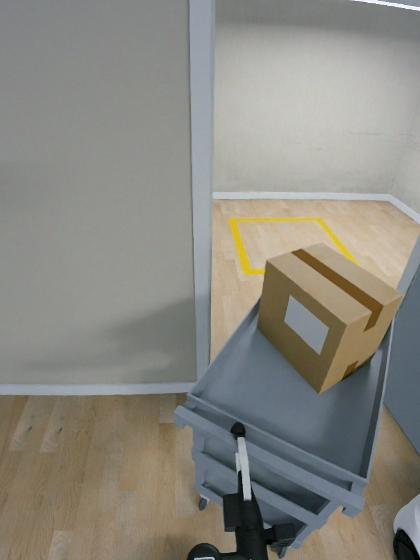

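Request:
move:
  blocking: false
  r2: {"base":{"translate_m":-0.25,"strafe_m":-0.05},"pace":"slow","contact_limits":{"translate_m":0.5}}
  cameras: []

Request:
wait:
  seconds: 8
  cameras: []

Request:
move:
  blocking: false
  r2: {"joints":{"gripper_m":0.07}}
  cameras: []

Request:
wait:
  seconds: 3
  cameras: ["r2_head_camera","r2_head_right_camera"]

Scene clock: 810.90 s.
move: r2 moving
r1: as last shown
r1.lidar_m: 4.86 2.73 2.07 2.02 0.25 0.25 0.57 0.55 0.54 0.60 0.83 3.99
r1.servo_current: wrist_yaw_rad=52(65) wrist_pitch_rad=33(52) wrist_roll_rad=46(52) gripper_m=39(46)
r1.contact_limits: strafe_m 0.6
r1.wrist_depth_mm: 135 138 - 530 291 200 - / 109 138 - 539 294 193 - / 116 138 247 544 297 193 - / 135 153 - 554 300 194 - / 750 - - 554 301 195 160 / 647 1205 195 554 191 194 - / 809 741 750 154 282 176 -
r2.base_odometry: x=-1.059 y=-3.148 heading=-2.234
r2.turned_by_wheels: +0.000
r2.turned_by_imu: +0.000
r2.base_tilt: forward=-0.6 right=+0.0
r2.lidar_m: 0.45 1.18 1.57 1.78 1.83 2.54 - 4.31 3.12 0.80 0.38 0.37
r2.base_status: translate_m moving; strafe_m moving
r2.joint_positions: lift_m=+0.685 arm_m=+0.000 wrist_yaw_rad=-0.001 wrist_pitch_rad=+0.002 wrist_roll_rad=+1.569 gripper_m=-0.029
r2.joint_status: not commanded
r2.measured_speeds: translate_m=-0.048 strafe_m=-0.010 rotate_rad=+0.001 lift_m=+0.000 arm_m=+0.000 wrist_yaw_rad=+0.000 wrist_pitch_rad=+0.000 wrist_roll_rad=+0.000
r2.motor_effort: lift_m=+16(16) arm_m=+4(5) wheel_0=-4(10) wheel_1=-7(9) wheel_2=+9(9)
r2.servo_current: wrist_yaw_rad=33(52) wrist_pitch_rad=39(52) wrist_roll_rad=33(65) gripper_m=65(65)
r2.contact_limits: translate_m 0.5
r2.hand_pose: x=+0.4591 y=-0.0878 z=+0.8628 quat_wxyz=(+0.708, +0.706, +0.000, -0.001) (m; r2's base frame)
r2.wrist_depth_mm: - 387 377 - 153 - - / - 488 452 106 166 - - / - - 569 114 182 - - / - - - 128 201 1618 530 / - - - 145 224 - 466 / - - 179 164 177 - - / - 137 - - 304 306 312
pictures: none
No camera images: "cameras" was empty.

Scene clock: 814.20 s.
earlier move: r2 done
r1.base_odometry: x=-1.605 y=+1.585 heading=+2.932
r1.turned_by_wheels: +0.000
r1.turned_by_imu: +0.000
r1.base_tilt: forward=-1.6 right=+1.3
r1.lidar_m: 4.86 2.76 2.07 2.02 0.25 0.25 0.57 0.55 0.47 0.47 0.79 4.01
r1.base_status: not commanded
r1.joint_positions: lift_m=+0.127 arm_m=+0.000 wrist_yaw_rad=+3.092 wrist_pitch_rad=+0.002 wrist_roll_rad=+0.000 gripper_m=+0.056
r1.joint_status: not commanded
r1.measured_speeds: all 0
r1.motor_effort: lift_m=+20(20) arm_m=+4(4) wheel_0=+0(1) wheel_1=+7(7) wheel_2=-1(1)
r1.servo_current: wrist_yaw_rad=65(72) wrist_pitch_rad=39(52) wrist_roll_rad=33(65) gripper_m=39(52)
r1.contact_limits: strafe_m 0.6
r1.hand_pose: x=-0.1128 y=+0.1016 z=+0.3046 quat_wxyz=(+0.025, -0.001, +0.000, +1.000) (m; r1's base frame)
r1.wrist_depth_mm: 136 138 - 535 291 200 - / 109 138 - 539 296 191 - / 116 139 249 539 298 193 - / 135 152 - 549 300 194 - / - - - 554 303 195 160 / 1205 1205 193 564 191 195 - / 842 750 768 153 279 176 -
r2.base_odometry: x=-0.950 y=-2.932 heading=-2.234
r2.turned_by_wheels: +0.000
r2.turned_by_imu: +0.000
r2.base_tilt: forward=-0.7 right=+0.1
r2.lidar_m: 0.41 1.44 1.92 1.83 1.90 2.60 - 4.26 3.06 2.92 0.47 0.41
r2.base_status: done
r2.joint_positions: lift_m=+0.685 arm_m=+0.000 wrist_yaw_rad=+0.000 wrist_pitch_rad=+0.002 wrist_roll_rad=+1.569 gripper_m=-0.029
r2.joint_status: not commanded
r2.measured_speeds: all 0
r2.motor_effort: lift_m=+16(16) arm_m=+4(5) wheel_0=-8(13) wheel_1=-5(9) wheel_2=+5(12)
r2.servo_current: wrist_yaw_rad=39(59) wrist_pitch_rad=46(52) wrist_roll_rad=46(65) gripper_m=52(65)
r2.contact_limits: translate_m 0.5
r2.hand_pose: x=+0.4592 y=-0.0875 z=+0.8628 quat_wxyz=(+0.708, +0.706, +0.001, -0.001) (m; r2's base frame)
r2.wrist_depth_mm: - 500 462 138 193 - - / - 430 427 144 201 759 - / - - 480 149 209 - - / - - 564 157 219 - - / - - - 164 229 - - / - - 180 171 179 - 488 / - 136 - - - - 1118
wait: 3.30 of 8 s (r2 has come to rest)
pictures: none
No camera images: "cameras" was empty.

Scene clock: 814.70 s.
move: r2 moving
r1: as last shown
r1.lidar_m: 4.87 2.72 2.04 1.99 0.25 0.26 0.52 0.57 0.47 0.48 0.78 4.00
r1.servo_current: wrist_yaw_rad=46(59) wrist_pitch_rad=39(46) wrist_roll_rad=52(52) gripper_m=39(46)
r1.contact_limits: strafe_m 0.6
r1.wrist_depth_mm: 135 138 - 530 293 200 - / 109 138 - 535 296 192 - / 116 138 249 544 297 193 - / 135 153 - 544 298 194 - / - - - 554 301 195 160 / 1205 1205 194 559 191 195 - / 842 741 750 153 281 176 -
r2.base_odometry: x=-0.950 y=-2.932 heading=-2.234
r2.turned_by_wheels: +0.000
r2.turned_by_imu: +0.000
r2.base_tilt: forward=-0.7 right=+0.1
r2.lidar_m: 0.43 1.43 1.89 1.82 1.91 2.58 - 4.25 3.08 2.91 0.47 0.42
r2.base_status: not commanded
r2.joint_positions: lift_m=+0.685 arm_m=+0.000 wrist_yaw_rad=+0.000 wrist_pitch_rad=+0.002 wrist_roll_rad=+1.569 gripper_m=-0.003
r2.joint_status: gripper_m moving
r2.measured_speeds: all 0
r2.motor_effort: lift_m=+16(16) arm_m=+5(5) wheel_0=-7(8) wheel_1=-5(6) wheel_2=+5(6)
r2.servo_current: wrist_yaw_rad=39(52) wrist_pitch_rad=39(46) wrist_roll_rad=59(59) gripper_m=91(91)
r2.contact_limits: translate_m 0.5
r2.hand_pose: x=+0.4592 y=-0.0875 z=+0.8628 quat_wxyz=(+0.708, +0.706, +0.001, -0.001) (m; r2's base frame)
r2.wrist_depth_mm: - 500 469 141 196 - - / - 433 427 146 204 759 - / - - 484 154 213 - - / - - 564 161 223 - - / - - - 168 232 - - / - - 181 176 181 - 496 / - - - - - - 1138
pictures: none
No camera images: "cameras" was empty.

Scene clock: 815.90 s.
earlier move: r2 done
r1.base_odometry: x=-1.605 y=+1.585 heading=+2.932
r1.turned_by_wheels: +0.000
r1.turned_by_imu: +0.000
r1.base_tilt: forward=-1.6 right=+1.3
r1.lidar_m: 4.85 2.74 2.06 2.02 0.25 0.25 0.52 0.57 0.47 0.48 0.75 4.01
r1.base_status: not commanded
r1.joint_positions: lift_m=+0.127 arm_m=+0.000 wrist_yaw_rad=+3.092 wrist_pitch_rad=+0.002 wrist_roll_rad=+0.000 gripper_m=+0.056
r1.joint_status: not commanded
r1.measured_speeds: all 0
r1.motor_effort: lift_m=+20(20) arm_m=+4(4) wheel_0=+0(1) wheel_1=+7(7) wheel_2=-1(1)
r1.servo_current: wrist_yaw_rad=65(72) wrist_pitch_rad=39(46) wrist_roll_rad=52(65) gripper_m=46(52)
r1.contact_limits: strafe_m 0.6
r1.hand_pose: x=-0.1128 y=+0.1016 z=+0.3046 quat_wxyz=(+0.025, -0.001, +0.000, +1.000) (m; r1's base frame)
r1.wrist_depth_mm: 136 138 - 530 293 200 - / 109 138 - 539 296 193 - / 116 139 249 544 298 193 - / 135 153 - 549 298 194 - / 1983 - - 559 301 195 161 / 1182 1182 193 559 190 195 - / 831 759 750 153 281 176 -
r2.base_odometry: x=-0.950 y=-2.932 heading=-2.234
r2.turned_by_wheels: +0.000
r2.turned_by_imu: +0.000
r2.base_tilt: forward=-0.7 right=+0.0
r2.lidar_m: 0.44 1.44 1.93 1.82 1.90 2.57 - 4.25 3.05 2.91 0.49 0.40
r2.base_status: not commanded
r2.joint_positions: lift_m=+0.685 arm_m=+0.000 wrist_yaw_rad=+0.000 wrist_pitch_rad=+0.003 wrist_roll_rad=+1.569 gripper_m=+0.070
r2.joint_status: all done
r2.measured_speeds: all 0
r2.motor_effort: lift_m=+16(16) arm_m=+4(5) wheel_0=-4(8) wheel_1=-4(6) wheel_2=+5(6)
r2.servo_current: wrist_yaw_rad=46(59) wrist_pitch_rad=39(46) wrist_roll_rad=39(59) gripper_m=52(124)
r2.contact_limits: translate_m 0.5
r2.hand_pose: x=+0.4592 y=-0.0875 z=+0.8625 quat_wxyz=(+0.708, +0.706, +0.001, -0.001) (m; r2's base frame)
r2.wrist_depth_mm: - - 473 148 202 - - / - 445 436 155 211 768 - / - - 496 161 220 - - / - - 574 167 230 - - / - - - 177 239 - - / - - 188 182 192 - 488 / - - - - 264 - 1078
wait: 1.20 of 3 s (r2 has come to rest)
pictures: r2_head_camera, r2_head_right_camera
Images, in order (width x height): r2_head_camera 420x560, r2_head_right_camera 420x672.

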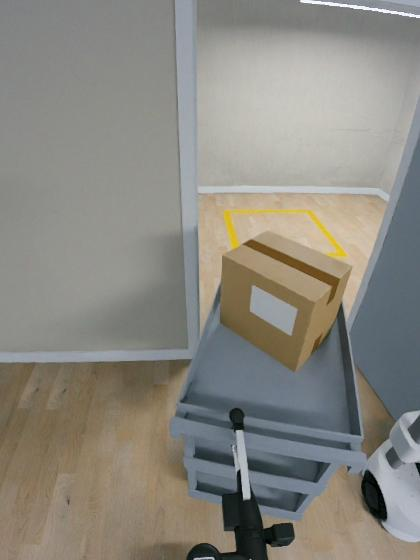

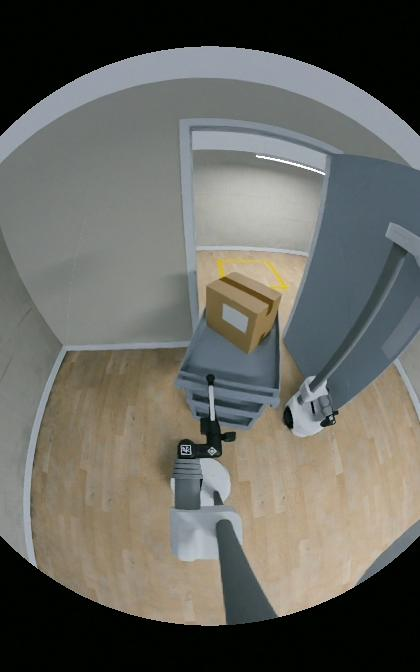

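Request:
move:
  blocking: false
  r2: {"base":{"strafe_m":-0.045},"pace":"slow"}
  cameras: []

Request:
wait:
  seconds: 3
  cameras: []

Request:
move:
  blocking: false
  r2: {"joints":{"gripper_m":-0.035}}
  cameras: []

Request:
wait:
  seconds: 2
  cameras: ["r2_head_camera"]

Scene clock: 824.87 s.
move: r2 moving
r1: as last shown
r1.lidar_m: 4.87 2.74 2.05 2.02 0.25 0.25 0.53 0.55 0.48 0.48 0.78 4.02
r1.servo_current: wrist_yaw_rad=52(59) wrist_pitch_rad=39(46) wrist_roll_rad=52(52) gripper_m=39(46)
r1.contact_limits: strafe_m 0.6
r1.wrist_depth_mm: 135 138 - 530 291 200 - / 109 138 - 535 296 192 - / 116 139 250 544 298 195 - / 135 153 - 549 300 195 - / 1921 - - 554 300 195 161 / 1205 1182 194 564 191 195 - / 854 750 750 153 279 176 -
r2.base_odometry: x=-0.961 y=-2.923 heading=-2.234
r2.turned_by_wheels: +0.000
r2.turned_by_imu: +0.001
r2.base_tilt: forward=-0.7 right=+0.0
r2.lidar_m: 0.45 1.41 1.90 1.84 1.92 2.57 - 4.24 3.03 2.88 0.49 0.40
r2.base_status: strafe_m moving
r2.joint_positions: lift_m=+0.685 arm_m=+0.000 wrist_yaw_rad=+0.000 wrist_pitch_rad=+0.003 wrist_roll_rad=+1.569 gripper_m=+0.070
r2.joint_status: not commanded
r2.measured_speeds: translate_m=+0.000 strafe_m=-0.056 rotate_rad=-0.002 lift_m=+0.000 arm_m=+0.000 wrist_yaw_rad=+0.005 wrist_pitch_rad=+0.000 wrist_roll_rad=+0.002
r2.motor_effort: lift_m=+16(16) arm_m=+4(5) wheel_0=+7(12) wheel_1=-6(8) wheel_2=+0(5)
r2.servo_current: wrist_yaw_rad=46(52) wrist_pitch_rad=46(46) wrist_roll_rad=52(52) gripper_m=52(52)
r2.hand_pose: x=+0.4592 y=-0.0875 z=+0.8625 quat_wxyz=(+0.708, +0.706, +0.001, -0.001) (m; r2's base frame)
r2.wrist_depth_mm: - - 469 144 199 - - / - 439 430 152 208 768 - / - - 496 158 217 - - / - - 574 167 228 - - / - - - 176 237 - - / - - 188 183 191 - 496 / - - - - 264 - 1138
pictures: none
No camera images: "cameras" was empty.

Scene clock: 825.90 s.
earlier move: r2 done
r1.base_odometry: x=-1.605 y=+1.585 heading=+2.932
r1.turned_by_wheels: +0.000
r1.turned_by_imu: +0.000
r1.base_tilt: forward=-1.6 right=+1.3
r1.lidar_m: 4.87 2.77 2.06 2.01 0.25 0.25 0.56 0.56 0.47 0.50 0.76 3.98
r1.base_status: not commanded
r1.joint_positions: lift_m=+0.127 arm_m=+0.000 wrist_yaw_rad=+3.092 wrist_pitch_rad=+0.002 wrist_roll_rad=+0.000 gripper_m=+0.056
r1.joint_status: not commanded
r1.measured_speeds: all 0
r1.motor_effort: lift_m=+20(20) arm_m=+4(4) wheel_0=+0(1) wheel_1=+7(7) wheel_2=-1(1)
r1.servo_current: wrist_yaw_rad=33(65) wrist_pitch_rad=39(52) wrist_roll_rad=65(65) gripper_m=39(52)
r1.contact_limits: strafe_m 0.6
r1.hand_pose: x=-0.1128 y=+0.1016 z=+0.3046 quat_wxyz=(+0.025, -0.001, +0.000, +1.000) (m; r1's base frame)
r1.wrist_depth_mm: 136 138 - 530 291 200 - / 109 138 - 535 297 193 - / 116 139 249 544 297 193 - / 135 153 - 554 300 194 - / 1983 - - 559 301 195 161 / 1182 1182 193 559 191 195 - / 854 750 759 153 279 176 -
r2.base_odometry: x=-0.985 y=-2.904 heading=-2.234
r2.turned_by_wheels: +0.000
r2.turned_by_imu: +0.000
r2.base_tilt: forward=-0.7 right=+0.1
r2.lidar_m: 0.44 1.43 1.92 1.88 1.96 2.64 - 4.17 2.99 2.85 0.79 0.41
r2.base_status: done
r2.joint_positions: lift_m=+0.685 arm_m=+0.000 wrist_yaw_rad=+0.001 wrist_pitch_rad=+0.003 wrist_roll_rad=+1.569 gripper_m=+0.070
r2.joint_status: not commanded
r2.measured_speeds: all 0
r2.motor_effort: lift_m=+16(16) arm_m=+5(5) wheel_0=+7(12) wheel_1=-3(8) wheel_2=+0(5)
r2.servo_current: wrist_yaw_rad=39(65) wrist_pitch_rad=46(46) wrist_roll_rad=52(59) gripper_m=52(59)
r2.hand_pose: x=+0.4593 y=-0.0872 z=+0.8625 quat_wxyz=(+0.708, +0.706, +0.001, -0.001) (m; r2's base frame)
r2.wrist_depth_mm: - - 530 142 197 - - / - 452 433 149 207 768 - / - - 469 158 217 - - / - - 554 166 228 - - / - - 621 175 238 - - / - - 188 183 190 - 504 / - - - - - - 1138
wait: 1.03 of 3 s (r2 has come to rest)
pictures: none
No camera images: "cameras" was empty.

Scene clock: 826.40 s.
move: r2 moving
r1: as last shown
r1.lidar_m: 4.86 2.73 2.04 2.01 0.25 0.26 0.55 0.56 0.48 0.48 0.74 3.95
r1.motor_effort: lift_m=+20(20) arm_m=+4(4) wheel_0=+1(1) wheel_1=+7(7) wheel_2=-1(1)
r1.servo_current: wrist_yaw_rad=78(78) wrist_pitch_rad=39(46) wrist_roll_rad=46(65) gripper_m=39(46)
r1.contact_limits: strafe_m 0.6
r1.wrist_depth_mm: 136 138 - 535 293 200 - / 109 138 - 535 294 193 - / 116 139 250 549 297 193 - / 135 153 - 544 298 195 - / 1921 - - 559 300 195 161 / 1205 1229 193 559 191 195 - / 854 750 750 153 279 176 -
r2.base_odometry: x=-0.985 y=-2.904 heading=-2.234
r2.turned_by_wheels: +0.000
r2.turned_by_imu: +0.000
r2.base_tilt: forward=-0.6 right=+0.1
r2.lidar_m: 0.44 1.43 1.92 1.86 1.93 2.66 - 4.17 2.99 2.86 0.76 0.40
r2.base_status: not commanded
r2.joint_positions: lift_m=+0.685 arm_m=+0.000 wrist_yaw_rad=+0.001 wrist_pitch_rad=+0.003 wrist_roll_rad=+1.569 gripper_m=+0.051
r2.joint_status: gripper_m moving
r2.measured_speeds: all 0
r2.motor_effort: lift_m=+16(16) arm_m=+4(5) wheel_0=+6(7) wheel_1=-4(4) wheel_2=+0(1)
r2.servo_current: wrist_yaw_rad=46(59) wrist_pitch_rad=33(52) wrist_roll_rad=52(59) gripper_m=130(130)
r2.hand_pose: x=+0.4593 y=-0.0872 z=+0.8625 quat_wxyz=(+0.708, +0.706, +0.001, -0.001) (m; r2's base frame)
r2.wrist_depth_mm: - - 535 144 198 - - / - 459 436 151 208 768 - / - 500 469 158 217 - - / - - 549 166 228 - - / - - 621 176 237 - - / - - 188 183 190 - 504 / - - - - - - 1160
pictures: none
No camera images: "cameras" was empty.

Scene clock: 827.63 s.
earlier move: r2 done
r1.base_odometry: x=-1.605 y=+1.585 heading=+2.932
r1.turned_by_wheels: +0.000
r1.turned_by_imu: +0.000
r1.base_tilt: forward=-1.6 right=+1.3
r1.lidar_m: 4.86 2.74 2.08 2.02 0.25 0.26 0.55 0.55 0.48 0.48 0.73 4.04
r1.base_status: not commanded
r1.joint_positions: lift_m=+0.127 arm_m=+0.000 wrist_yaw_rad=+3.092 wrist_pitch_rad=+0.002 wrist_roll_rad=+0.000 gripper_m=+0.056
r1.joint_status: not commanded
r1.measured_speeds: all 0
r1.motor_effort: lift_m=+20(20) arm_m=+4(4) wheel_0=+0(1) wheel_1=+7(7) wheel_2=-1(1)
r1.servo_current: wrist_yaw_rad=33(78) wrist_pitch_rad=46(52) wrist_roll_rad=26(72) gripper_m=33(46)
r1.contact_limits: strafe_m 0.6
r1.hand_pose: x=-0.1128 y=+0.1016 z=+0.3046 quat_wxyz=(+0.025, -0.001, +0.000, +1.000) (m; r1's base frame)
r1.wrist_depth_mm: 136 138 - 530 291 200 - / 109 138 - 539 296 192 - / 116 139 249 539 300 193 - / 135 153 - 549 300 195 - / 1983 - - 559 300 194 161 / 1205 1205 194 559 191 195 - / 854 750 759 153 281 176 -
r2.base_odometry: x=-0.985 y=-2.904 heading=-2.234
r2.turned_by_wheels: +0.000
r2.turned_by_imu: +0.000
r2.base_tilt: forward=-0.7 right=+0.1
r2.lidar_m: 0.40 1.41 1.91 1.87 1.94 2.61 - 4.20 3.00 2.86 0.79 0.39
r2.base_status: not commanded
r2.joint_positions: lift_m=+0.685 arm_m=+0.000 wrist_yaw_rad=+0.001 wrist_pitch_rad=+0.003 wrist_roll_rad=+1.569 gripper_m=-0.034
r2.joint_status: all done
r2.measured_speeds: all 0
r2.motor_effort: lift_m=+16(16) arm_m=+4(5) wheel_0=+2(7) wheel_1=-4(4) wheel_2=+0(1)
r2.servo_current: wrist_yaw_rad=46(59) wrist_pitch_rad=39(52) wrist_roll_rad=59(59) gripper_m=117(267)
r2.hand_pose: x=+0.4593 y=-0.0872 z=+0.8625 quat_wxyz=(+0.708, +0.706, +0.001, -0.001) (m; r2's base frame)
r2.wrist_depth_mm: - - 544 134 189 - - / - 473 436 139 197 - - / - 477 449 146 207 - - / - - 530 154 217 - - / - - 609 160 226 - - / - - 181 168 179 - 488 / - - - - - - 1138
wait: 1.23 of 2 s (r2 has come to rest)
pictures: r2_head_camera
Images, in order (width x height): r2_head_camera 420x560.

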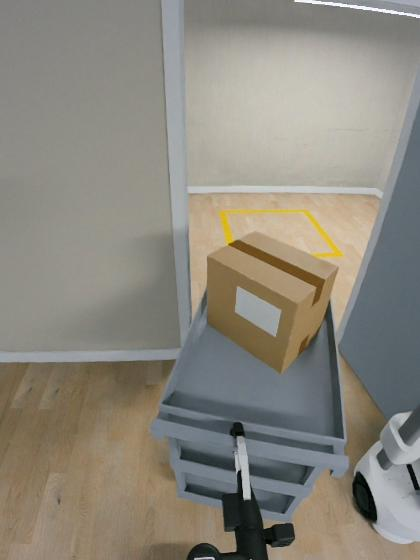

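Request:
move:
  blocking: false
  r2: {"base":{"translate_m":0.34,"strafe_m":-0.085},"pace":"slow","contact_limits":{"translate_m":0.5}}
  cameras: []

Request:
wait:
  seconds: 8
  cameras: ["r2_head_camera","r2_head_right_camera"]

Scene clock: 833.20 s.
move: r2 moving
r1: as last shown
r1.lidar_m: 4.86 2.72 2.07 1.99 0.25 0.25 0.55 0.56 0.46 0.48 0.74 3.97
r1.servo_current: wrist_yaw_rad=46(52) wrist_pitch_rad=39(46) wrist_roll_rad=52(72) gripper_m=39(46)
r1.contact_limits: strafe_m 0.6
r1.wrist_depth_mm: 136 138 - 530 293 200 - / 109 138 - 535 296 193 - / 116 139 249 549 298 193 - / 135 153 - 549 300 194 - / 1983 - - 554 300 195 160 / 1205 1205 193 559 191 193 - / 854 750 759 153 279 176 -
r2.base_odometry: x=-0.995 y=-2.912 heading=-2.234
r2.turned_by_wheels: +0.000
r2.turned_by_imu: +0.001
r2.base_tilt: forward=-0.7 right=+0.1
r2.lidar_m: 0.42 1.41 1.90 1.87 1.97 2.63 - 4.15 3.00 2.87 0.77 0.39
r2.base_status: translate_m moving; strafe_m moving
r2.joint_positions: lift_m=+0.685 arm_m=+0.000 wrist_yaw_rad=+0.001 wrist_pitch_rad=+0.004 wrist_roll_rad=+1.569 gripper_m=-0.034
r2.joint_status: not commanded
r2.measured_speeds: translate_m=+0.048 strafe_m=-0.012 rotate_rad=+0.004 lift_m=+0.000 arm_m=+0.000 wrist_yaw_rad=+0.000 wrist_pitch_rad=+0.003 wrist_roll_rad=+0.000
r2.motor_effort: lift_m=+17(17) arm_m=+4(5) wheel_0=+11(11) wheel_1=+6(6) wheel_2=-12(12)
r2.servo_current: wrist_yaw_rad=46(52) wrist_pitch_rad=46(52) wrist_roll_rad=52(59) gripper_m=104(124)
r2.contact_limits: translate_m 0.5
r2.hand_pose: x=+0.4593 y=-0.0872 z=+0.8622 quat_wxyz=(+0.708, +0.706, +0.001, -0.001) (m; r2's base frame)
r2.wrist_depth_mm: - - 508 131 183 - - / - 436 418 134 191 - - / - 462 452 141 203 - - / - - 525 149 213 - - / - - 621 155 222 - - / - - 183 165 177 - 488 / - - - - 247 - 1118
pictures: none
No camera images: "cameras" was empty.

Scene clock: 837.47 s.
earlier move: r2 done
r1.base_odometry: x=-1.605 y=+1.585 heading=+2.932
r1.turned_by_wheels: +0.000
r1.turned_by_imu: +0.000
r1.base_tilt: forward=-1.6 right=+1.3
r1.lidar_m: 4.86 2.73 2.05 2.03 0.25 0.25 0.53 0.51 0.49 0.59 0.63 4.02
r1.base_status: not commanded
r1.joint_positions: lift_m=+0.127 arm_m=+0.000 wrist_yaw_rad=+3.092 wrist_pitch_rad=+0.002 wrist_roll_rad=+0.000 gripper_m=+0.056
r1.joint_status: not commanded
r1.measured_speeds: all 0
r1.motor_effort: lift_m=+20(20) arm_m=+4(4) wheel_0=+0(1) wheel_1=+7(7) wheel_2=-1(1)
r1.servo_current: wrist_yaw_rad=46(65) wrist_pitch_rad=46(52) wrist_roll_rad=59(72) gripper_m=46(46)
r1.contact_limits: strafe_m 0.6
r1.hand_pose: x=-0.1128 y=+0.1016 z=+0.3046 quat_wxyz=(+0.025, -0.001, +0.000, +1.000) (m; r1's base frame)
r1.wrist_depth_mm: 136 138 - 530 291 200 - / 109 138 - 539 296 192 - / 116 138 250 544 300 193 - / 135 153 - 549 300 194 - / 1008 - - 559 300 195 160 / 609 778 193 564 191 195 - / 798 741 750 153 279 176 -
r2.base_odometry: x=-1.262 y=-3.120 heading=-2.234
r2.turned_by_wheels: +0.000
r2.turned_by_imu: +0.000
r2.base_tilt: forward=-0.7 right=+0.1
r2.lidar_m: 0.44 1.08 1.47 1.96 2.03 2.74 - 4.05 2.91 0.61 0.40 0.37
r2.base_status: done
r2.joint_positions: lift_m=+0.685 arm_m=+0.000 wrist_yaw_rad=-0.001 wrist_pitch_rad=+0.004 wrist_roll_rad=+1.569 gripper_m=-0.034
r2.joint_status: not commanded
r2.measured_speeds: all 0
r2.motor_effort: lift_m=+17(17) arm_m=+4(5) wheel_0=+3(14) wheel_1=+5(8) wheel_2=-7(12)
r2.servo_current: wrist_yaw_rad=33(59) wrist_pitch_rad=46(52) wrist_roll_rad=39(59) gripper_m=91(124)
r2.contact_limits: translate_m 0.5
r2.hand_pose: x=+0.4592 y=-0.0877 z=+0.8621 quat_wxyz=(+0.708, +0.706, +0.001, -0.002) (m; r2's base frame)
r2.wrist_depth_mm: - 368 373 102 155 - - / - 410 410 108 167 - - / - - 508 115 182 - - / - - - 130 200 - - / - - - 141 215 1661 504 / - - 184 156 177 1499 452 / - - - - - 132 -
wait: 4.27 of 8 s (r2 has come to rest)
pictures: r2_head_camera, r2_head_right_camera
Images, in order (width x height): r2_head_camera 420x560, r2_head_right_camera 420x672.

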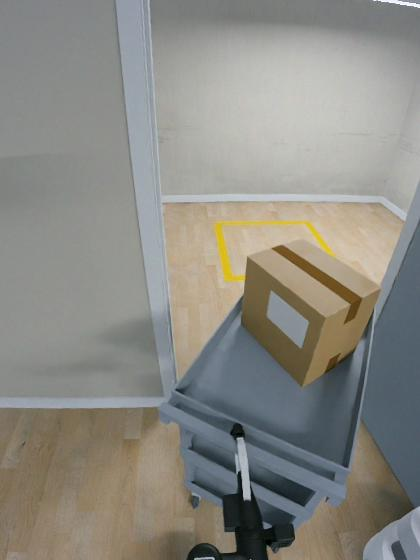

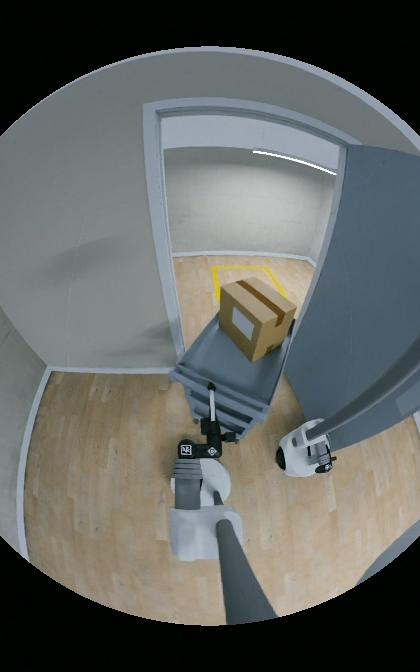

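Request:
move:
  blocking: false
  r2: {"base":{"rotate_rad":-0.5},"pace":"slow","contact_limits":{"rotate_rad":0.5}}
  cameras: []

Request:
wait:
  seconds: 5
  cameras: ["r2_head_camera","r2_head_right_camera"]

Scene clock: 858.53 s.
move: r2 moving
r1: as last shown
r1.lidar_m: 4.85 2.74 2.05 2.00 0.25 0.25 0.54 0.48 0.46 0.59 0.63 3.99
r1.servo_current: wrist_yaw_rad=46(59) wrist_pitch_rad=33(52) wrist_roll_rad=39(78) gripper_m=46(46)
r1.contact_limits: strafe_m 0.6
r1.wrist_depth_mm: 136 138 - 530 293 200 - / 109 138 - 535 296 192 - / 116 139 248 539 297 193 - / 135 153 - 549 298 194 - / 976 - - 559 301 195 161 / 585 788 194 559 191 195 - / 798 750 759 153 281 176 -
r2.base_odometry: x=-1.261 y=-3.120 heading=-2.359
r2.turned_by_wheels: -0.124
r2.turned_by_imu: -0.120
r2.base_tilt: forward=-0.7 right=+0.1
r2.lidar_m: 0.40 0.50 1.29 1.94 1.98 2.48 - 4.67 3.04 0.58 0.61 0.39
r2.base_status: rotate_rad moving
r2.joint_positions: lift_m=+0.685 arm_m=+0.000 wrist_yaw_rad=+0.007 wrist_pitch_rad=+0.004 wrist_roll_rad=+1.569 gripper_m=-0.034
r2.joint_status: not commanded
r2.measured_speeds: translate_m=+0.001 strafe_m=-0.001 rotate_rad=-0.493 lift_m=+0.000 arm_m=+0.000 wrist_yaw_rad=+0.000 wrist_pitch_rad=+0.000 wrist_roll_rad=+0.000
r2.motor_effort: lift_m=+17(17) arm_m=+4(5) wheel_0=+15(16) wheel_1=+7(9) wheel_2=+10(12)
r2.servo_current: wrist_yaw_rad=59(65) wrist_pitch_rad=39(46) wrist_roll_rad=52(52) gripper_m=98(104)
r2.contact_limits: rotate_rad 0.5
r2.hand_pose: x=+0.4599 y=-0.0854 z=+0.8621 quat_wxyz=(+0.708, +0.706, +0.004, +0.001) (m; r2's base frame)
r2.wrist_depth_mm: - 430 430 112 167 - - / - 394 394 121 177 - - / - 508 473 128 190 - - / - - 574 136 204 - - / - - - 148 216 1708 - / - - 187 159 178 1537 469 / - - - - - - -
pictures: none
No camera images: "cameras" was empty.

Scene clock: 859.73 s.
earlier move: r2 done
r1.base_odometry: x=-1.605 y=+1.585 heading=+2.932
r1.turned_by_wheels: +0.000
r1.turned_by_imu: +0.000
r1.base_tilt: forward=-1.6 right=+1.3
r1.lidar_m: 4.86 2.78 2.04 1.98 0.25 0.26 0.52 0.35 0.32 0.53 0.65 3.97
r1.base_status: not commanded
r1.joint_positions: lift_m=+0.127 arm_m=+0.000 wrist_yaw_rad=+3.092 wrist_pitch_rad=+0.002 wrist_roll_rad=+0.000 gripper_m=+0.056
r1.joint_status: not commanded
r1.measured_speeds: all 0
r1.motor_effort: lift_m=+20(20) arm_m=+4(4) wheel_0=+1(1) wheel_1=+7(7) wheel_2=-1(1)
r1.servo_current: wrist_yaw_rad=59(72) wrist_pitch_rad=39(52) wrist_roll_rad=39(78) gripper_m=39(46)
r1.contact_limits: strafe_m 0.6
r1.hand_pose: x=-0.1128 y=+0.1016 z=+0.3046 quat_wxyz=(+0.025, -0.001, +0.000, +1.000) (m; r1's base frame)
r1.wrist_depth_mm: 136 138 - 535 290 200 - / 109 138 - 539 297 192 - / 116 138 249 544 298 193 - / 135 153 - 554 300 194 - / 917 - - 554 300 195 161 / 508 609 193 564 191 195 - / 492 750 759 154 281 175 -
r2.base_odometry: x=-1.262 y=-3.120 heading=-2.733
r2.turned_by_wheels: -0.374
r2.turned_by_imu: -0.364
r2.base_tilt: forward=-0.7 right=+0.1
r2.lidar_m: 0.34 0.36 1.11 1.49 1.97 2.07 2.87 4.76 3.95 2.90 0.57 0.44
r2.base_status: done
r2.joint_positions: lift_m=+0.685 arm_m=+0.000 wrist_yaw_rad=+0.004 wrist_pitch_rad=+0.004 wrist_roll_rad=+1.569 gripper_m=-0.034
r2.joint_status: not commanded
r2.measured_speeds: all 0
r2.motor_effort: lift_m=+17(17) arm_m=+4(5) wheel_0=+3(16) wheel_1=+3(9) wheel_2=+8(14)
r2.servo_current: wrist_yaw_rad=52(65) wrist_pitch_rad=46(52) wrist_roll_rad=33(59) gripper_m=91(111)
r2.contact_limits: rotate_rad 0.5
r2.hand_pose: x=+0.4596 y=-0.0863 z=+0.8620 quat_wxyz=(+0.708, +0.706, +0.003, +0.000) (m; r2's base frame)
r2.wrist_depth_mm: - - - 207 273 304 - / - - - 198 260 - - / - - - 190 252 - - / - - 554 183 244 820 - / - 484 469 177 235 820 - / - - 186 169 178 - - / - - 530 - 220 - -
wait: 1.20 of 5 s (r2 has come to rest)
pictures: r2_head_camera, r2_head_right_camera
Images, in order (width x height): r2_head_camera 420x560, r2_head_right_camera 420x672.

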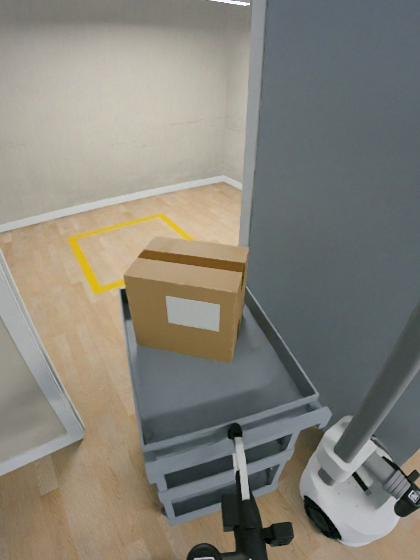

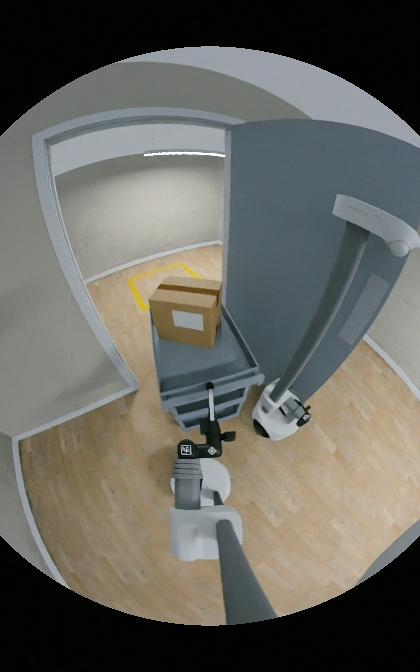

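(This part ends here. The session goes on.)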